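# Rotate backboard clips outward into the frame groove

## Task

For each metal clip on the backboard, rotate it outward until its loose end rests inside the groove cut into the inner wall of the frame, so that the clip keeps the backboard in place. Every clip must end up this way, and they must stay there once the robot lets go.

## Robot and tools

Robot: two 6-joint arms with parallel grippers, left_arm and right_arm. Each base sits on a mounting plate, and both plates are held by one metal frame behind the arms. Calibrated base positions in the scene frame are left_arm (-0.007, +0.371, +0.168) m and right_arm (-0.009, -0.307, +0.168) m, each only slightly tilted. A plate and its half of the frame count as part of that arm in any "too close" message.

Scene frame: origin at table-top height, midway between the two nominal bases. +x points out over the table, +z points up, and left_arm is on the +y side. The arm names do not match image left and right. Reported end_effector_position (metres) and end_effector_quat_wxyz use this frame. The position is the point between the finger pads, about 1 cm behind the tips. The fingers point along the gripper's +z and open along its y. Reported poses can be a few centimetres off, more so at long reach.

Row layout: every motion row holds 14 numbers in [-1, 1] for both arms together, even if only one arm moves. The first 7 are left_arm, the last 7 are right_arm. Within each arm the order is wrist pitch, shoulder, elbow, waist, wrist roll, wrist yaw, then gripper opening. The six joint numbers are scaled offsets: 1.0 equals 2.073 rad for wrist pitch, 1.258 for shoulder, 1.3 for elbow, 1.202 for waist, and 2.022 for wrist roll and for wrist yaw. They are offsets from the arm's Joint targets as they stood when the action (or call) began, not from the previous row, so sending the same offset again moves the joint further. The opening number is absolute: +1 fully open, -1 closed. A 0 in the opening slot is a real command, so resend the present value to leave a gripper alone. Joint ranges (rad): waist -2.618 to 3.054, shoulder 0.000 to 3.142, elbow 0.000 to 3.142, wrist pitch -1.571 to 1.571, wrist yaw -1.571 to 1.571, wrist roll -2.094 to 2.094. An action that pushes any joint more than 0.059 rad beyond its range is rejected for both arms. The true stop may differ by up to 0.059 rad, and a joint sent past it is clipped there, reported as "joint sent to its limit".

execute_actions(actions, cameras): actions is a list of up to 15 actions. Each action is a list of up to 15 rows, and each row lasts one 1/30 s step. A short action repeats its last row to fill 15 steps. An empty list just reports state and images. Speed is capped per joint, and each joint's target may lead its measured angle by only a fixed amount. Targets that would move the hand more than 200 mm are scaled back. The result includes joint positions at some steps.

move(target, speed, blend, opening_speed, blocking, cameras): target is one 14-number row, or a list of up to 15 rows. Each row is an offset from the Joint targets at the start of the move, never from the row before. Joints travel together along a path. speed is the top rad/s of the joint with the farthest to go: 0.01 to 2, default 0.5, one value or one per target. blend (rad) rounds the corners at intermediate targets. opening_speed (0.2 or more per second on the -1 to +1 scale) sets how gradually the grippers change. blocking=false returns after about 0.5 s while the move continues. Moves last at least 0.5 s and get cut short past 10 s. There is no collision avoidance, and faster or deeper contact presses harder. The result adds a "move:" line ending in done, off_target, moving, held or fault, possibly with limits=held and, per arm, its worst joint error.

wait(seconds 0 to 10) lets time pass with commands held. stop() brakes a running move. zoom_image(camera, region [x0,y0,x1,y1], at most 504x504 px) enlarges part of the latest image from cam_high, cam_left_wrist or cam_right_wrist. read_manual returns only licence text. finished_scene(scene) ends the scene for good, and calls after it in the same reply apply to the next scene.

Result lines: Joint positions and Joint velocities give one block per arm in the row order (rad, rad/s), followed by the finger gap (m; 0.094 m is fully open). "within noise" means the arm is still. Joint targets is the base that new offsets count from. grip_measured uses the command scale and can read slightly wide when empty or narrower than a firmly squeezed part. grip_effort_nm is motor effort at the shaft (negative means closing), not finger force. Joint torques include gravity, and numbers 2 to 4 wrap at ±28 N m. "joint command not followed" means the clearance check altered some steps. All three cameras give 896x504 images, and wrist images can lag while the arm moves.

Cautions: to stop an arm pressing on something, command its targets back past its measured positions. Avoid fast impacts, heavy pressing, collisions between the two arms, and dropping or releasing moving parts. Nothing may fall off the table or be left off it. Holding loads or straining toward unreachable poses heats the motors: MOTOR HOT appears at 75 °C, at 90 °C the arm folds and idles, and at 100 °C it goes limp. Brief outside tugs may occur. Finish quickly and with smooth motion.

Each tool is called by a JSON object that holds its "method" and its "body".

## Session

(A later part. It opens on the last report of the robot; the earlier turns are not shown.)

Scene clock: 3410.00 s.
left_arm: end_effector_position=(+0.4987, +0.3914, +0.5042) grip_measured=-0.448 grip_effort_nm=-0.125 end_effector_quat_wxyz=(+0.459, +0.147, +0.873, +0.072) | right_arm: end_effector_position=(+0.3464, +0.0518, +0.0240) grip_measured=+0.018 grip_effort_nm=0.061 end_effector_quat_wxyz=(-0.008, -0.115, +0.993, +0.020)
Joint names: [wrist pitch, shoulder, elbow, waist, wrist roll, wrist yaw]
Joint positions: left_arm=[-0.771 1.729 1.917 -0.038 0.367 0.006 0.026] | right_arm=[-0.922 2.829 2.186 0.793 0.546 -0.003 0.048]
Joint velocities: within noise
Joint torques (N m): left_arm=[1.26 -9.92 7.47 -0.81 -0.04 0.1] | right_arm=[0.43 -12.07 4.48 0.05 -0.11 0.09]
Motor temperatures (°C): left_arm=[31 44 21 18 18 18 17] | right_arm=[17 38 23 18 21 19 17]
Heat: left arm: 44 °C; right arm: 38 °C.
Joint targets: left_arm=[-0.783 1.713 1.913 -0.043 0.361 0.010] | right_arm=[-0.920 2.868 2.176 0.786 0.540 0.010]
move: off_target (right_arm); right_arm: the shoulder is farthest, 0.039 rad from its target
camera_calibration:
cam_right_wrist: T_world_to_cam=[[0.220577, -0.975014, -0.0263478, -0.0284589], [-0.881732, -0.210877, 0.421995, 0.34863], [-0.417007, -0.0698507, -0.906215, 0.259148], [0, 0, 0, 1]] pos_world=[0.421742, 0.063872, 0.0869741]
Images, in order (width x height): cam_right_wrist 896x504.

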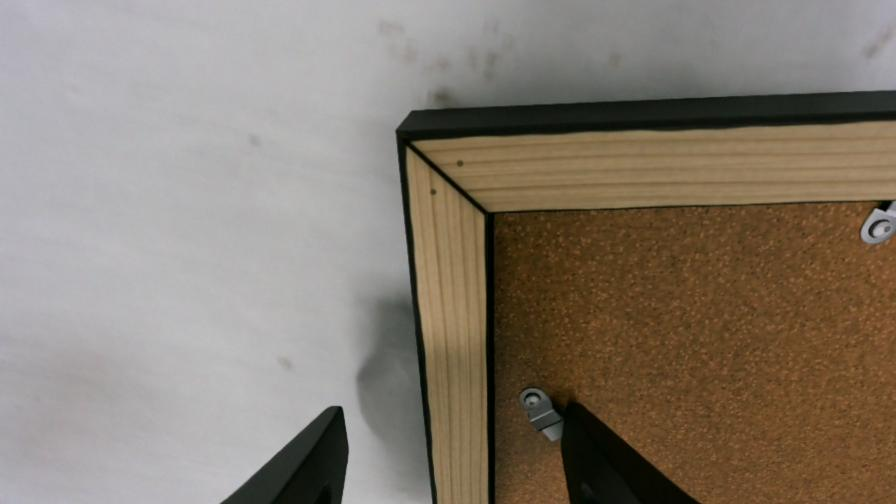

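{"method": "move", "body": {"target": [[0,0,0,0,0,0,-0.45,0,-0.08,0,0,0,0,0.02],[0,0,0,0,0,0,-0.45,-0.0111,-0.08,0,0.0166,0,0,0.1],[0,0,0,0,0,0,-0.45,-0.0111,0,0,0.0166,0,0,0.1]], "speed": 0.2, "opening_speed": 0.6, "cameras": ["cam_right_wrist"]}}

{"method": "zoom_image", "body": {"camera": "cam_right_wrist", "region": [330, 304, 630, 504]}}

Scene clock: 3423.03 s.
left_arm: end_effector_position=(+0.4987, +0.3914, +0.5042) grip_measured=-0.448 grip_effort_nm=-0.125 end_effector_quat_wxyz=(+0.459, +0.147, +0.873, +0.072) | right_arm: end_effector_position=(+0.3422, +0.0516, +0.0236) grip_measured=+0.098 grip_effort_nm=0.061 end_effector_quat_wxyz=(-0.012, -0.119, +0.993, +0.015)
Joint names: [wrist pitch, shoulder, elbow, waist, wrist roll, wrist yaw]
Joint positions: left_arm=[-0.771 1.729 1.917 -0.038 0.367 0.006 0.026] | right_arm=[-0.934 2.83 2.186 0.8 0.544 0.001 0.052]
Joint velocities: within noise
Joint torques (N m): left_arm=[1.29 -10.09 7.47 -0.73 -0.03 0.09] | right_arm=[0.28 -12.19 4.51 1.21 -0.09 0.06]
Motor temperatures (°C): left_arm=[31 44 21 18 18 18 17] | right_arm=[17 37 23 18 21 19 17]
Heat: left arm: 44 °C; right arm: 37 °C.
Joint targets: left_arm=[-0.783 1.713 1.913 -0.043 0.361 0.010] | right_arm=[-0.943 2.868 2.176 0.806 0.540 0.010]
move: off_target (right_arm); target 2's new numbers were sent with right_arm's shoulder 0.048 rad from that target; right_arm: the shoulder is farthest, 0.038 rad from its target
camera_calibration:
cam_right_wrist: T_world_to_cam=[[0.228711, -0.973358, -0.0162874, -0.0309346], [-0.877495, -0.213373, 0.429505, 0.343601], [-0.421537, -0.0839403, -0.902918, 0.259174], [0, 0, 0, 1]] pos_world=[0.417835, 0.0649598, 0.0859304]
Images, in order (width x height): cam_right_wrist 896x504.

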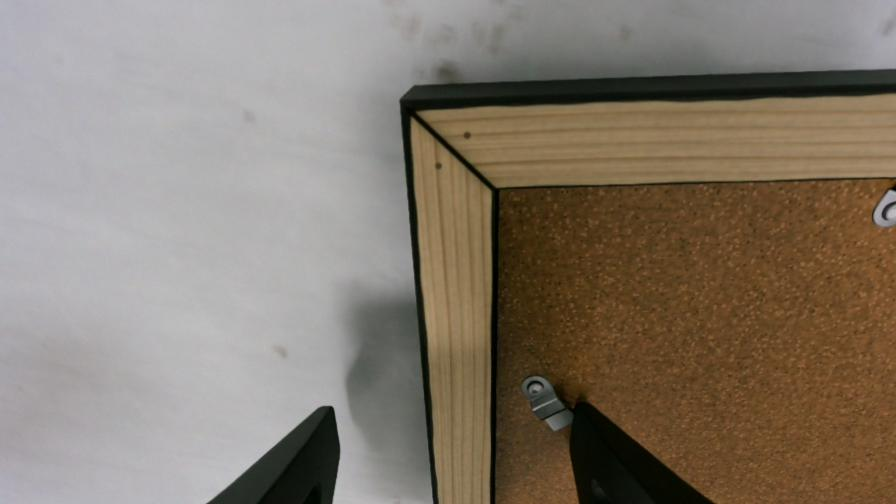

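Scaled by 1.680.

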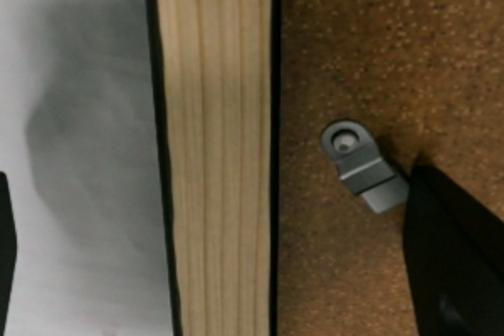

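{"method": "move", "body": {"target": [0,0,0,0,0,0,-0.45,0,0,0,0,0,0,-0.25], "opening_speed": 0.3, "cameras": ["cam_right_wrist"]}}

{"method": "zoom_image", "body": {"camera": "cam_right_wrist", "region": [330, 304, 630, 504]}}

{"method": "move", "body": {"target": [0,0,0,0,0,0,-0.45,0,0,0,0,0,0,-0.55], "opening_speed": 0.3, "cameras": ["cam_right_wrist"]}}

{"method": "zoom_image", "body": {"camera": "cam_right_wrist", "region": [330, 304, 630, 504]}}

Scene clock: 3429.07 s.
left_arm: end_effector_position=(+0.4987, +0.3914, +0.5042) grip_measured=-0.448 grip_effort_nm=-0.129 end_effector_quat_wxyz=(+0.459, +0.147, +0.873, +0.072) | right_arm: end_effector_position=(+0.3423, +0.0460, +0.0231) grip_measured=-0.248 grip_effort_nm=-0.164 end_effector_quat_wxyz=(-0.011, -0.119, +0.993, +0.001)
Joint names: [wrist pitch, shoulder, elbow, waist, wrist roll, wrist yaw]
Joint positions: left_arm=[-0.771 1.729 1.917 -0.038 0.367 0.006 0.026] | right_arm=[-0.948 2.831 2.186 0.8 0.544 0.024 0.035]
Joint velocities: within noise
Joint torques (N m): left_arm=[1.27 -10.1 7.66 -0.75 -0.02 0.07] | right_arm=[0.38 -12.18 4.49 1.25 -0.07 -0.17]
Motor temperatures (°C): left_arm=[31 44 21 18 18 18 17] | right_arm=[17 37 23 18 21 19 17]
Heat: left arm: 44 °C; right arm: 37 °C.
Joint targets: left_arm=[-0.783 1.713 1.913 -0.043 0.361 0.010] | right_arm=[-0.943 2.868 2.176 0.806 0.540 0.010]
move: off_target (right_arm); right_arm: the shoulder is farthest, 0.037 rad from its target
camera_calibration:
cam_right_wrist: T_world_to_cam=[[0.229481, -0.973253, 0.0108674, -0.0372369], [-0.879522, -0.202572, 0.430587, 0.342896], [-0.416869, -0.10837, -0.902483, 0.25788], [0, 0, 0, 1]] pos_world=[0.417632, 0.0611667, 0.0854904]
Images, in order (width x height): cam_right_wrist 896x504.

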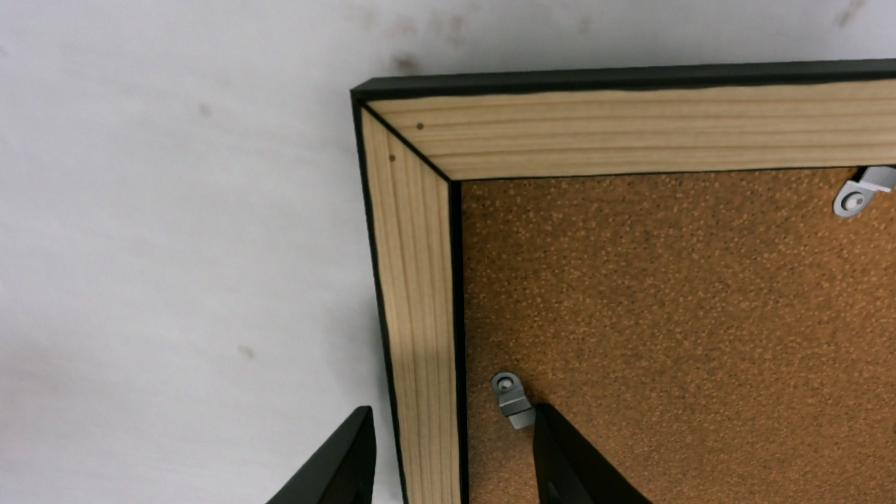

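Scaled by 1.680.

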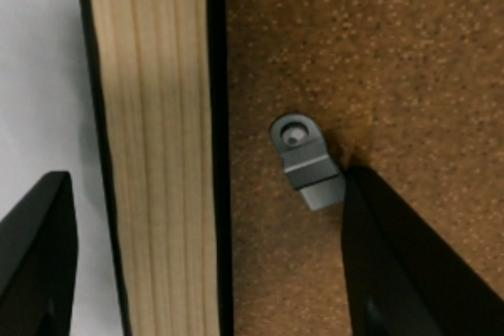

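Scene clock: 3430.27 s.
left_arm: end_effector_position=(+0.4987, +0.3914, +0.5042) grip_measured=-0.448 grip_effort_nm=-0.115 end_effector_quat_wxyz=(+0.459, +0.147, +0.873, +0.072) | right_arm: end_effector_position=(+0.3406, +0.0453, +0.0232) grip_measured=-0.547 grip_effort_nm=-0.217 end_effector_quat_wxyz=(-0.015, -0.120, +0.993, +0.001)
Joint names: [wrist pitch, shoulder, elbow, waist, wrist roll, wrist yaw]
Joint positions: left_arm=[-0.771 1.729 1.917 -0.038 0.367 0.006 0.026] | right_arm=[-0.955 2.831 2.186 0.8 0.544 0.02 0.021]
Joint velocities: within noise
Joint torques (N m): left_arm=[1.25 -10.07 7.54 -0.76 -0.05 0.08] | right_arm=[0.45 -12.18 4.48 1.2 -0.09 -0.12]
Motor temperatures (°C): left_arm=[31 44 21 18 18 18 17] | right_arm=[17 37 23 18 21 19 17]
Heat: left arm: 44 °C; right arm: 37 °C.
Joint targets: left_arm=[-0.783 1.713 1.913 -0.043 0.361 0.010] | right_arm=[-0.943 2.868 2.176 0.806 0.540 0.010]
move: off_target (right_arm); right_arm: the shoulder is farthest, 0.037 rad from its target
camera_calibration:
cam_right_wrist: T_world_to_cam=[[0.229757, -0.973183, 0.0112179, -0.0376599], [-0.876202, -0.201816, 0.437653, 0.339916], [-0.423652, -0.110383, -0.899074, 0.259462], [0, 0, 0, 1]] pos_world=[0.41641, 0.0605906, 0.0849327]
Images, in order (width x height): cam_right_wrist 896x504.

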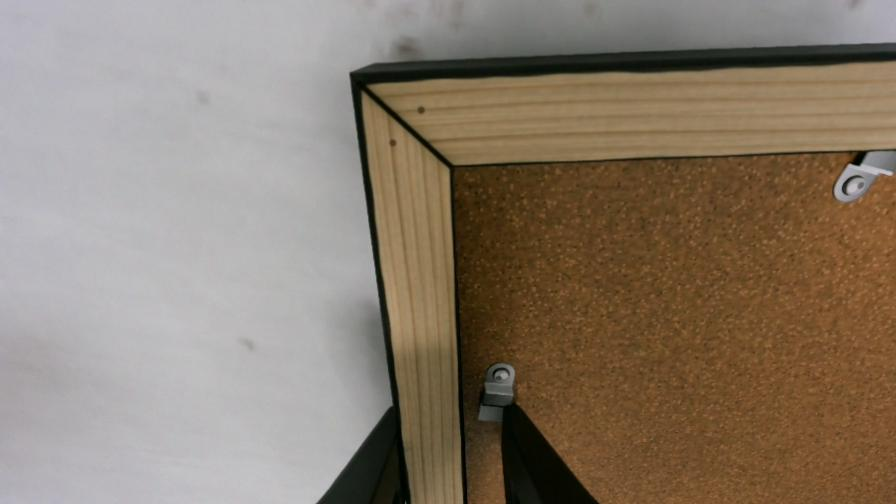

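Scaled by 1.680.

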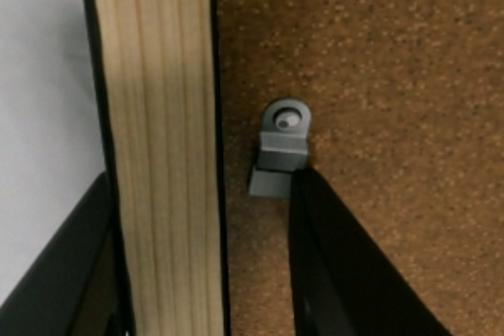

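{"method": "move", "body": {"target": [0,0,0,0,0,0,-0.45,0,0,0,0,0,0,-0.72], "opening_speed": 0.3, "cameras": ["cam_right_wrist"]}}

{"method": "zoom_image", "body": {"camera": "cam_right_wrist", "region": [330, 304, 630, 504]}}

Scene clock: 3434.90 s.
left_arm: end_effector_position=(+0.4987, +0.3914, +0.5042) grip_measured=-0.448 grip_effort_nm=-0.115 end_effector_quat_wxyz=(+0.459, +0.147, +0.873, +0.072) | right_arm: end_effector_position=(+0.3398, +0.0490, +0.0232) grip_measured=-0.717 grip_effort_nm=-0.193 end_effector_quat_wxyz=(-0.015, -0.121, +0.993, +0.008)
Joint names: [wrist pitch, shoulder, elbow, waist, wrist roll, wrist yaw]
Joint positions: left_arm=[-0.771 1.729 1.917 -0.038 0.367 0.006 0.026] | right_arm=[-0.947 2.831 2.186 0.803 0.544 0.008 0.013]
Joint velocities: within noise
Joint torques (N m): left_arm=[1.25 -10.17 7.39 -0.73 -0.05 0.08] | right_arm=[0.38 -12.18 4.48 1.02 -0.09 -0.02]
Motor temperatures (°C): left_arm=[31 44 21 18 18 18 17] | right_arm=[17 37 23 18 21 19 17]
Heat: left arm: 44 °C; right arm: 37 °C.
Joint targets: left_arm=[-0.783 1.713 1.913 -0.043 0.361 0.010] | right_arm=[-0.943 2.868 2.176 0.806 0.540 0.010]
move: off_target (right_arm); right_arm: the shoulder is farthest, 0.037 rad from its target
camera_calibration:
cam_right_wrist: T_world_to_cam=[[0.231476, -0.972836, -0.00307583, -0.0341213], [-0.874695, -0.209506, 0.437054, 0.339744], [-0.425826, -0.0984769, -0.89943, 0.259714], [0, 0, 0, 1]] pos_world=[0.415664, 0.0635599, 0.0850035]
Images, in order (width x height): cam_right_wrist 896x504.

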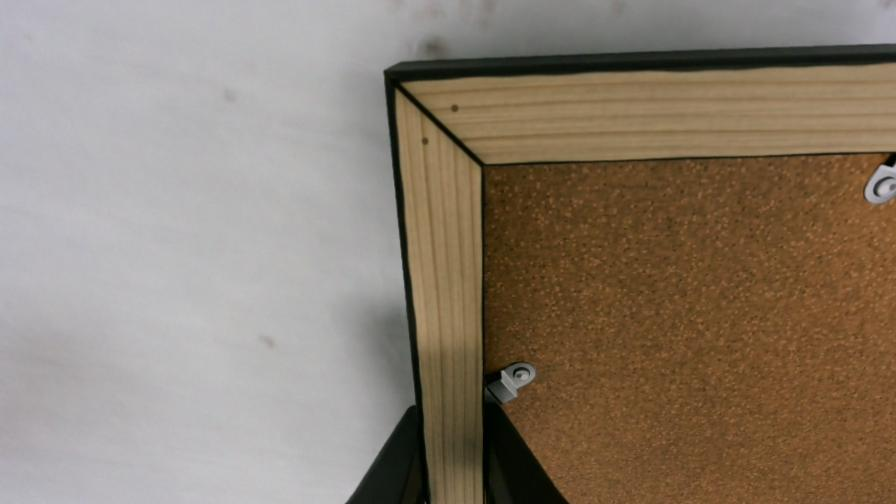

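Scaled by 1.680.

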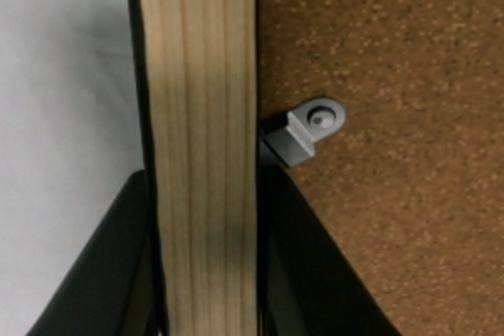

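{"method": "move", "body": {"target": [[0,0,0,0,0,0,-0.45,0,0,0,0,0,0,-0.4],[0,0,0,0,0,0,-0.45,0,-0.075,0,0,0,0,-0.4],[0,0,0,0,0,0,-0.45,0.009,-0.075,0,-0.012,0,0,-0.4],[0,0,0,0,0,0,-0.45,0.009,0,0,-0.012,0,0,-0.4]], "opening_speed": 0.5, "speed": 0.25, "cameras": ["cam_right_wrist"]}}

{"method": "zoom_image", "body": {"camera": "cam_right_wrist", "region": [330, 304, 630, 504]}}

Scene clock: 3441.83 s.
left_arm: end_effector_position=(+0.4987, +0.3914, +0.5042) grip_measured=-0.448 grip_effort_nm=-0.125 end_effector_quat_wxyz=(+0.459, +0.147, +0.873, +0.072) | right_arm: end_effector_position=(+0.3440, +0.0507, +0.0231) grip_measured=-0.402 grip_effort_nm=0.061 end_effector_quat_wxyz=(-0.009, -0.118, +0.993, +0.014)
Joint names: [wrist pitch, shoulder, elbow, waist, wrist roll, wrist yaw]
Joint positions: left_arm=[-0.771 1.729 1.917 -0.038 0.367 0.006 0.026] | right_arm=[-0.93 2.831 2.186 0.798 0.544 0.006 0.028]
Joint velocities: within noise
Joint torques (N m): left_arm=[1.24 -10.07 7.57 -0.61 -0.07 0.06] | right_arm=[0.44 -12.14 4.51 0.08 -0.07 0]
Motor temperatures (°C): left_arm=[31 44 21 18 18 18 17] | right_arm=[17 38 23 18 21 19 17]
Heat: left arm: 44 °C; right arm: 38 °C.
Joint targets: left_arm=[-0.783 1.713 1.913 -0.043 0.361 0.010] | right_arm=[-0.925 2.868 2.176 0.792 0.540 0.010]
move: off_target (right_arm); right_arm: the shoulder is farthest, 0.037 rad from its target
camera_calibration:
cam_right_wrist: T_world_to_cam=[[0.226827, -0.973842, -0.01344, -0.0315466], [-0.880199, -0.210884, 0.42518, 0.34605], [-0.416893, -0.0846125, -0.905009, 0.257931], [0, 0, 0, 1]] pos_world=[0.419278, 0.0640791, 0.0858725]
Images, in order (width x height): cam_right_wrist 896x504.

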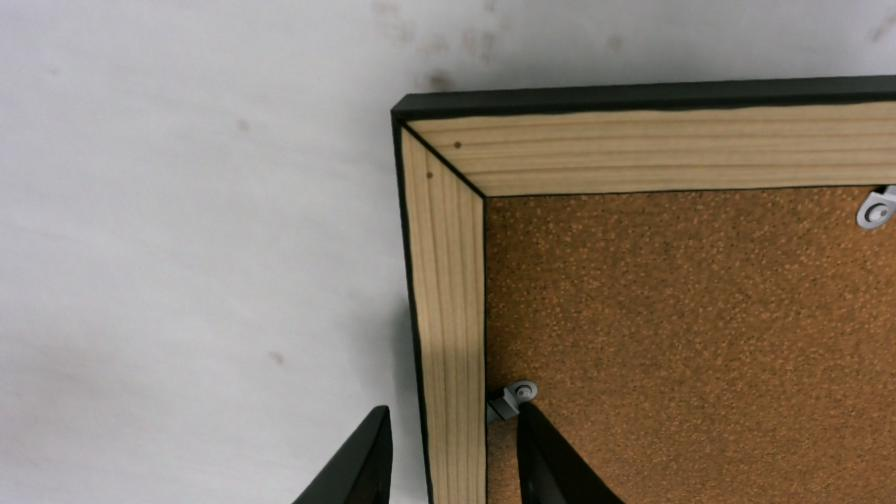

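Scaled by 1.680.

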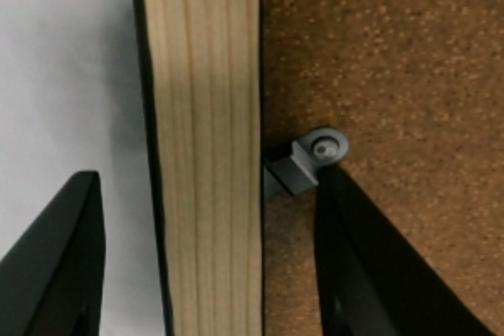

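{"method": "move", "body": {"target": [0,0,0,0,0,0,-0.45,0,0,0,0,0,0,-0.72], "opening_speed": 0.3, "cameras": ["cam_right_wrist"]}}

{"method": "zoom_image", "body": {"camera": "cam_right_wrist", "region": [330, 304, 630, 504]}}

Scene clock: 3446.33 s.
left_arm: end_effector_position=(+0.4987, +0.3914, +0.5042) grip_measured=-0.448 grip_effort_nm=-0.115 end_effector_quat_wxyz=(+0.459, +0.147, +0.873, +0.072) | right_arm: end_effector_position=(+0.3445, +0.0499, +0.0231) grip_measured=-0.717 grip_effort_nm=-0.178 end_effector_quat_wxyz=(-0.010, -0.117, +0.993, +0.014)
Joint names: [wrist pitch, shoulder, elbow, waist, wrist roll, wrist yaw]
Joint positions: left_arm=[-0.771 1.729 1.917 -0.038 0.367 0.006 0.026] | right_arm=[-0.931 2.831 2.186 0.796 0.544 0.004 0.013]
Joint velocities: within noise
Joint torques (N m): left_arm=[1.27 -10.11 7.56 -0.75 -0.05 0.05] | right_arm=[0.42 -12.22 4.49 0.34 -0.07 0.01]
Motor temperatures (°C): left_arm=[31 44 21 18 18 18 17] | right_arm=[17 38 23 18 21 19 17]
Heat: left arm: 44 °C; right arm: 38 °C.
Joint targets: left_arm=[-0.783 1.713 1.913 -0.043 0.361 0.010] | right_arm=[-0.925 2.868 2.176 0.792 0.540 0.010]
move: off_target (right_arm); right_arm: the shoulder is farthest, 0.037 rad from its target
camera_calibration:
cam_right_wrist: T_world_to_cam=[[0.224605, -0.97434, -0.0146303, -0.0316794], [-0.879837, -0.209228, 0.426745, 0.346146], [-0.418856, -0.0829767, -0.904254, 0.258637], [0, 0, 0, 1]] pos_world=[0.419999, 0.0630177, 0.0856935]
Images, in order (width x height): cam_right_wrist 896x504.

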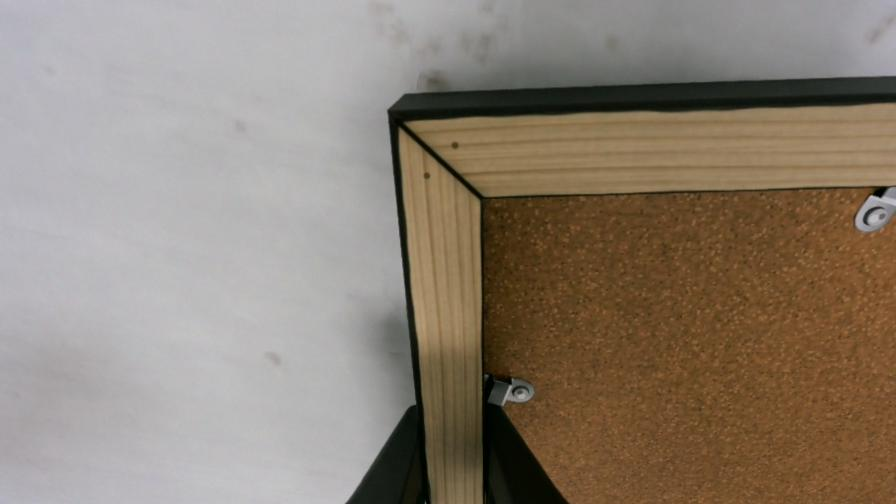

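Scaled by 1.680.

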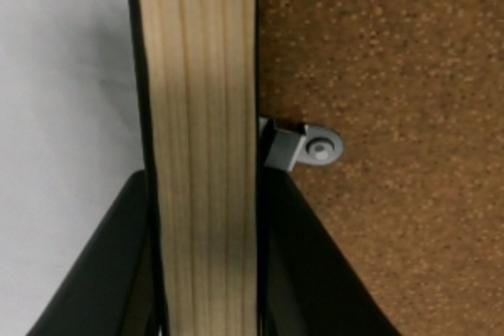

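{"method": "move", "body": {"target": [[0,0,0,0,0,0,-0.45,0,0,0,0,0,0,-0.35],[0,0,0,0,0,0,-0.45,0,-0.14,0,0,0,0,-0.35],[0,0,0,0,0,0,-0.45,0,-0.36,-0.1,-0.02,0,0,-0.35]], "opening_speed": 0.5, "speed": [0.3,0.3,0.7], "cameras": ["cam_right_wrist","cam_high"]}}

Scene clock: 3453.37 s.
left_arm: end_effector_position=(+0.4987, +0.3914, +0.5042) grip_measured=-0.448 grip_effort_nm=-0.125 end_effector_quat_wxyz=(+0.459, +0.147, +0.873, +0.072) | right_arm: end_effector_position=(+0.3820, +0.0604, +0.1893) grip_measured=-0.352 grip_effort_nm=0.061 end_effector_quat_wxyz=(+0.099, -0.101, +0.985, +0.100)
Joint names: [wrist pitch, shoulder, elbow, waist, wrist roll, wrist yaw]
Joint positions: left_arm=[-0.771 1.729 1.917 -0.038 0.367 0.006 0.026] | right_arm=[-0.924 2.431 2.057 0.771 0.544 -0.001 0.03]
Joint velocities: within noise
Joint torques (N m): left_arm=[1.27 -10.22 7.42 -0.73 -0.07 0.09] | right_arm=[0.83 -15.9 5.11 0.35 -0.07 0.09]
Motor temperatures (°C): left_arm=[31 44 21 18 18 18 17] | right_arm=[17 38 23 18 21 19 17]
Heat: left arm: 44 °C; right arm: 38 °C.
Joint targets: left_arm=[-0.783 1.713 1.913 -0.043 0.361 0.010] | right_arm=[-0.925 2.415 2.046 0.768 0.540 0.010]
move: done
camera_calibration:
cam_right_wrist: T_world_to_cam=[[0.208263, -0.964228, -0.163983, 0.00645113], [-0.949698, -0.23945, 0.201835, 0.381439], [-0.233881, 0.113699, -0.965594, 0.354546], [0, 0, 0, 1]] pos_world=[0.44383, 0.0572443, 0.266418]
Images, in order (width x height): cam_high 896x504, cam_right_wrist 896x504.

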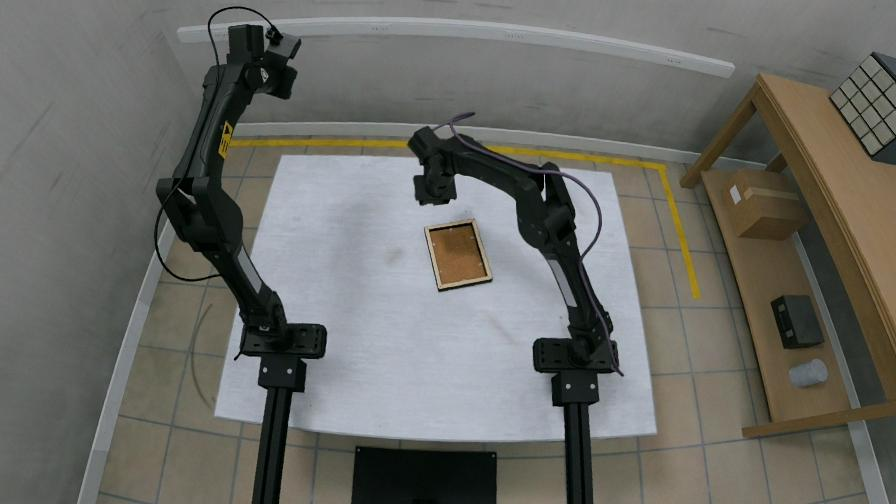

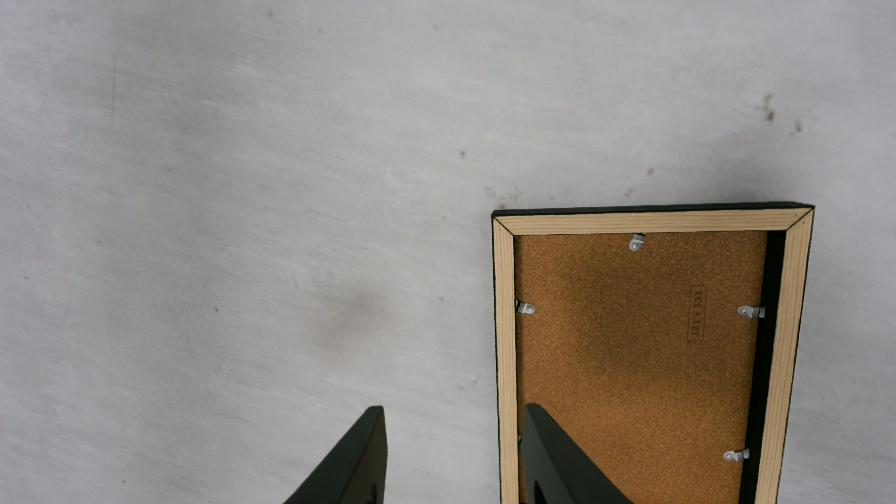

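{"method": "zoom_image", "body": {"camera": "cam_right_wrist", "region": [600, 200, 830, 350]}}

{"method": "zoom_image", "body": {"camera": "cam_right_wrist", "region": [600, 380, 830, 504]}}

Scaled by 2.191.

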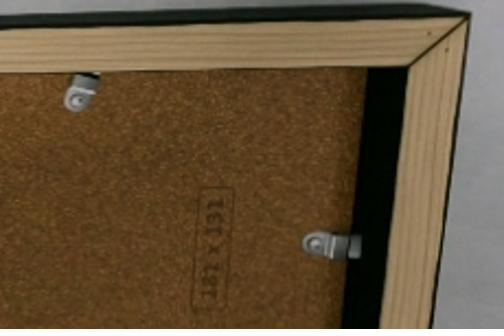

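Scaled by 2.191.

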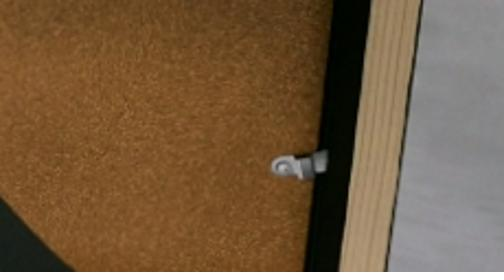

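{"method": "move", "body": {"target": [0,0,0,0,0,0,-0.45,0.04,-0.334,-0.58,0.108,0.047,0,-0.35], "speed": 0.8, "cameras": ["cam_right_wrist"]}}

{"method": "zoom_image", "body": {"camera": "cam_right_wrist", "region": [280, 0, 780, 250]}}

{"method": "zoom_image", "body": {"camera": "cam_right_wrist", "region": [280, 250, 780, 504]}}

Scene clock: 3467.37 s.
left_arm: end_effector_position=(+0.4987, +0.3914, +0.5042) grip_measured=-0.448 grip_effort_nm=-0.120 end_effector_quat_wxyz=(+0.459, +0.147, +0.873, +0.072) | right_arm: end_effector_position=(+0.2187, -0.0323, +0.1602) grip_measured=-0.352 grip_effort_nm=0.066 end_effector_quat_wxyz=(-0.013, -0.124, +0.992, +0.014)
Joint names: [wrist pitch, shoulder, elbow, waist, wrist roll, wrist yaw]
Joint positions: left_arm=[-0.771 1.729 1.917 -0.038 0.367 0.006 0.026] | right_arm=[-0.853 2.031 1.302 0.892 0.628 -0.001 0.03]
Joint velocities: within noise
Joint torques (N m): left_arm=[1.26 -10.17 7.42 -0.76 -0.07 0.07] | right_arm=[0.47 -13.67 4.3 0.95 0.04 0.08]
Motor temperatures (°C): left_arm=[31 43 21 18 18 18 17] | right_arm=[17 37 23 18 21 19 17]
Heat: left arm: 43 °C; right arm: 37 °C.
Joint targets: left_arm=[-0.783 1.713 1.913 -0.043 0.361 0.010] | right_arm=[-0.842 1.995 1.292 0.898 0.635 0.010]
move: off_target (right_arm); right_arm: the shoulder is farthest, 0.036 rad from its target
camera_calibration:
cam_right_wrist: T_world_to_cam=[[0.237315, -0.97131, -0.0154634, -0.0840239], [-0.874335, -0.220505, 0.432338, 0.157294], [-0.423344, -0.0890802, -0.901579, 0.323395], [0, 0, 0, 1]] pos_world=[0.294375, -0.018121, 0.222263]
Images, in order (width x height): cam_right_wrist 896x504.

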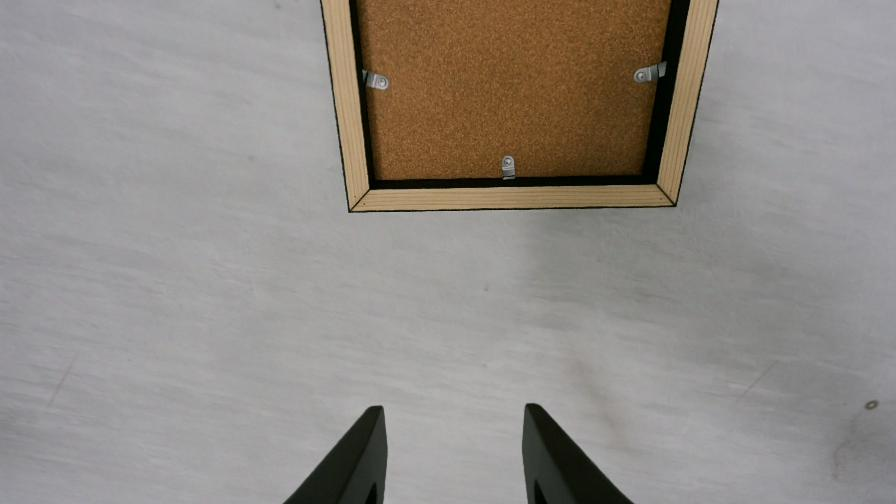

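Scaled by 1.008.

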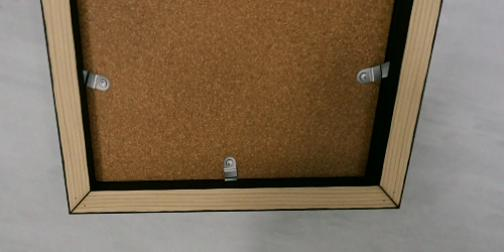

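Scaled by 1.008.

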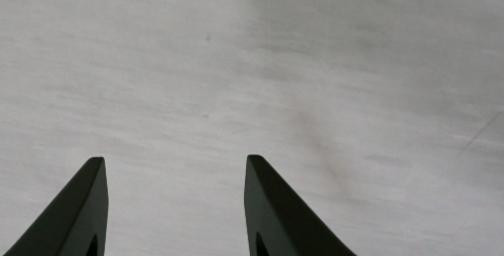

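{"method": "zoom_image", "body": {"camera": "cam_right_wrist", "region": [610, 30, 730, 110]}}

{"method": "zoom_image", "body": {"camera": "cam_right_wrist", "region": [330, 40, 430, 110]}}

{"method": "zoom_image", "body": {"camera": "cam_right_wrist", "region": [450, 130, 570, 220]}}

Scaled by 4.200.

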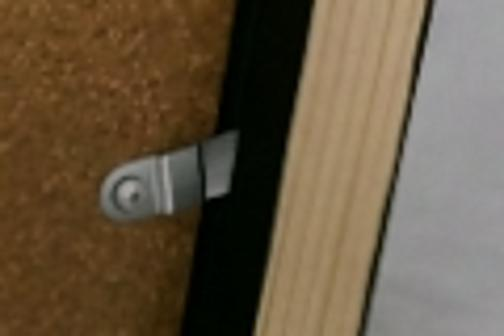

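Scaled by 5.040.

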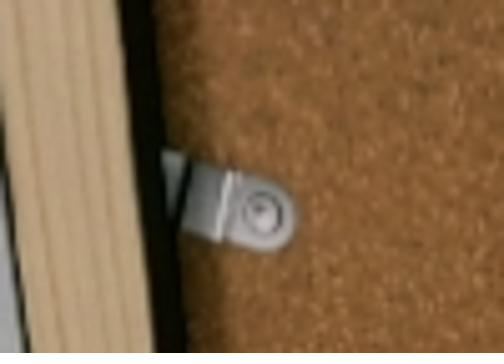

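Scaled by 4.200.

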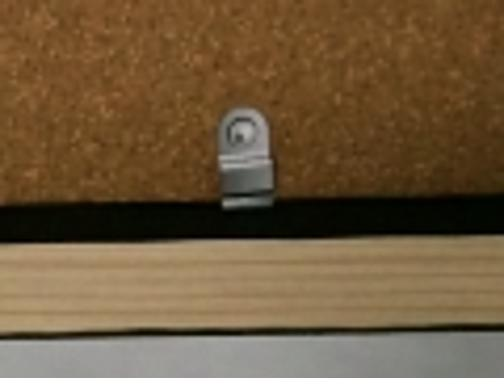

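{"method": "move", "body": {"target": [0,0,0,0,0,0,-0.45,-0.042,0.405,0.4466,-0.177,-0.101,0,-0.35], "speed": 0.6, "cameras": ["cam_right_wrist"]}}

Scene clock: 3482.73 s.
left_arm: end_effector_position=(+0.4987, +0.3914, +0.5042) grip_measured=-0.448 grip_effort_nm=-0.120 end_effector_quat_wxyz=(+0.459, +0.147, +0.873, +0.072) | right_arm: end_effector_position=(+0.3517, -0.0192, +0.0978) grip_measured=-0.352 grip_effort_nm=0.066 end_effector_quat_wxyz=(-0.009, -0.113, +0.993, +0.017)
Joint names: [wrist pitch, shoulder, elbow, waist, wrist roll, wrist yaw]
Joint positions: left_arm=[-0.771 1.729 1.917 -0.038 0.367 0.006 0.026] | right_arm=[-0.919 2.494 1.843 0.683 0.439 0.001 0.03]
Joint velocities: within noise
Joint torques (N m): left_arm=[1.26 -10.07 7.56 -0.8 -0.04 0.05] | right_arm=[0.27 -13.08 7.32 0.76 -0.1 0.06]
Motor temperatures (°C): left_arm=[31 43 21 18 18 18 17] | right_arm=[17 37 23 18 21 19 17]
Heat: left arm: 43 °C; right arm: 37 °C.
Joint targets: left_arm=[-0.783 1.713 1.913 -0.043 0.361 0.010] | right_arm=[-0.929 2.505 1.872 0.685 0.431 0.010]
move: done
camera_calibration:
cam_right_wrist: T_world_to_cam=[[0.217374, -0.975879, -0.0202102, -0.0964711], [-0.881841, -0.205219, 0.424548, 0.307109], [-0.418455, -0.0744634, -0.90518, 0.323528], [0, 0, 0, 1]] pos_world=[0.427173, -0.00702854, 0.160519]
Images, in order (width x height): cam_right_wrist 896x504.

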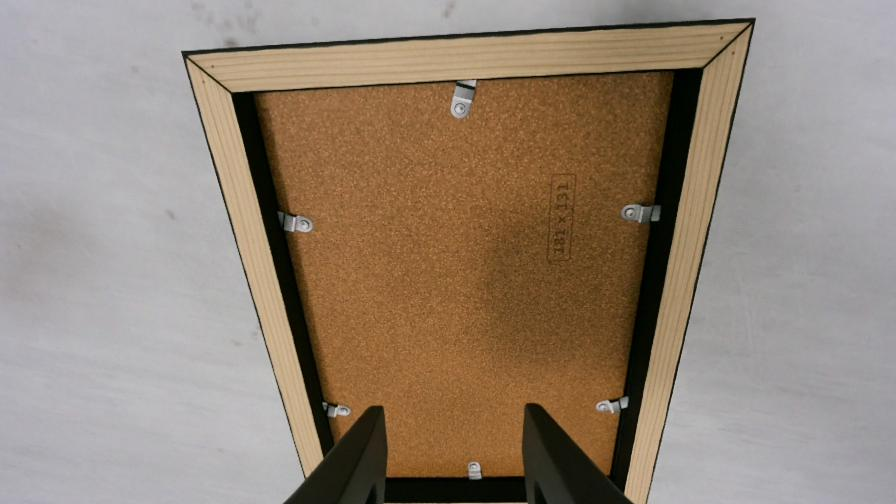

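{"method": "zoom_image", "body": {"camera": "cam_right_wrist", "region": [410, 50, 510, 130]}}

{"method": "zoom_image", "body": {"camera": "cam_right_wrist", "region": [600, 180, 700, 250]}}

{"method": "zoom_image", "body": {"camera": "cam_right_wrist", "region": [290, 380, 370, 440]}}

{"method": "zoom_image", "body": {"camera": "cam_right_wrist", "region": [580, 380, 660, 440]}}

Scaled by 5.040.

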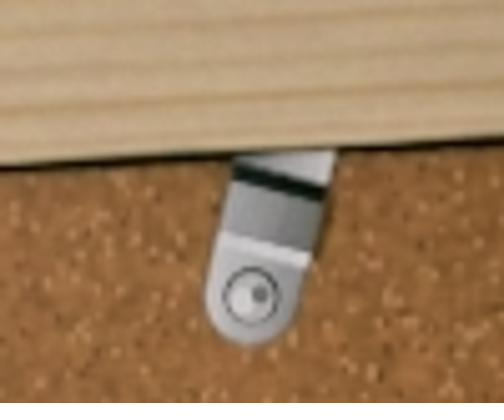

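Scaled by 5.040.

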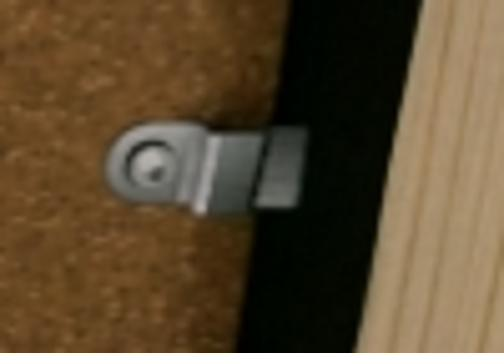

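Scaled by 6.300.

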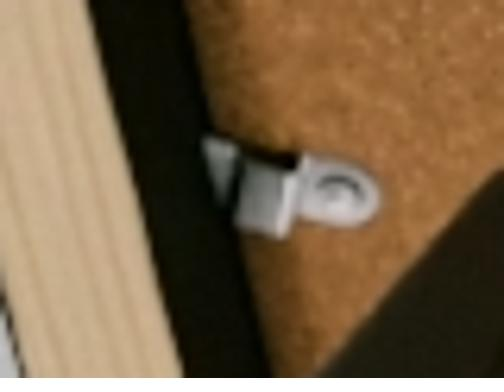

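Scaled by 6.300.

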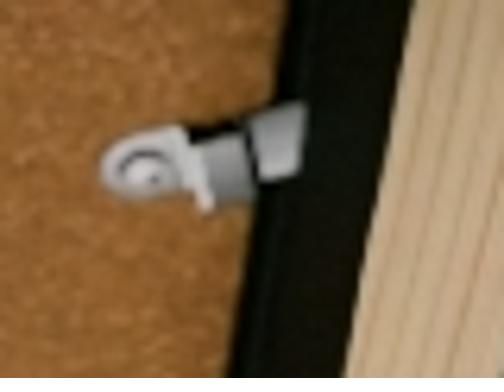

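{"method": "finished_scene", "body": {"scene": 1}}

The scene is finished: the task was done.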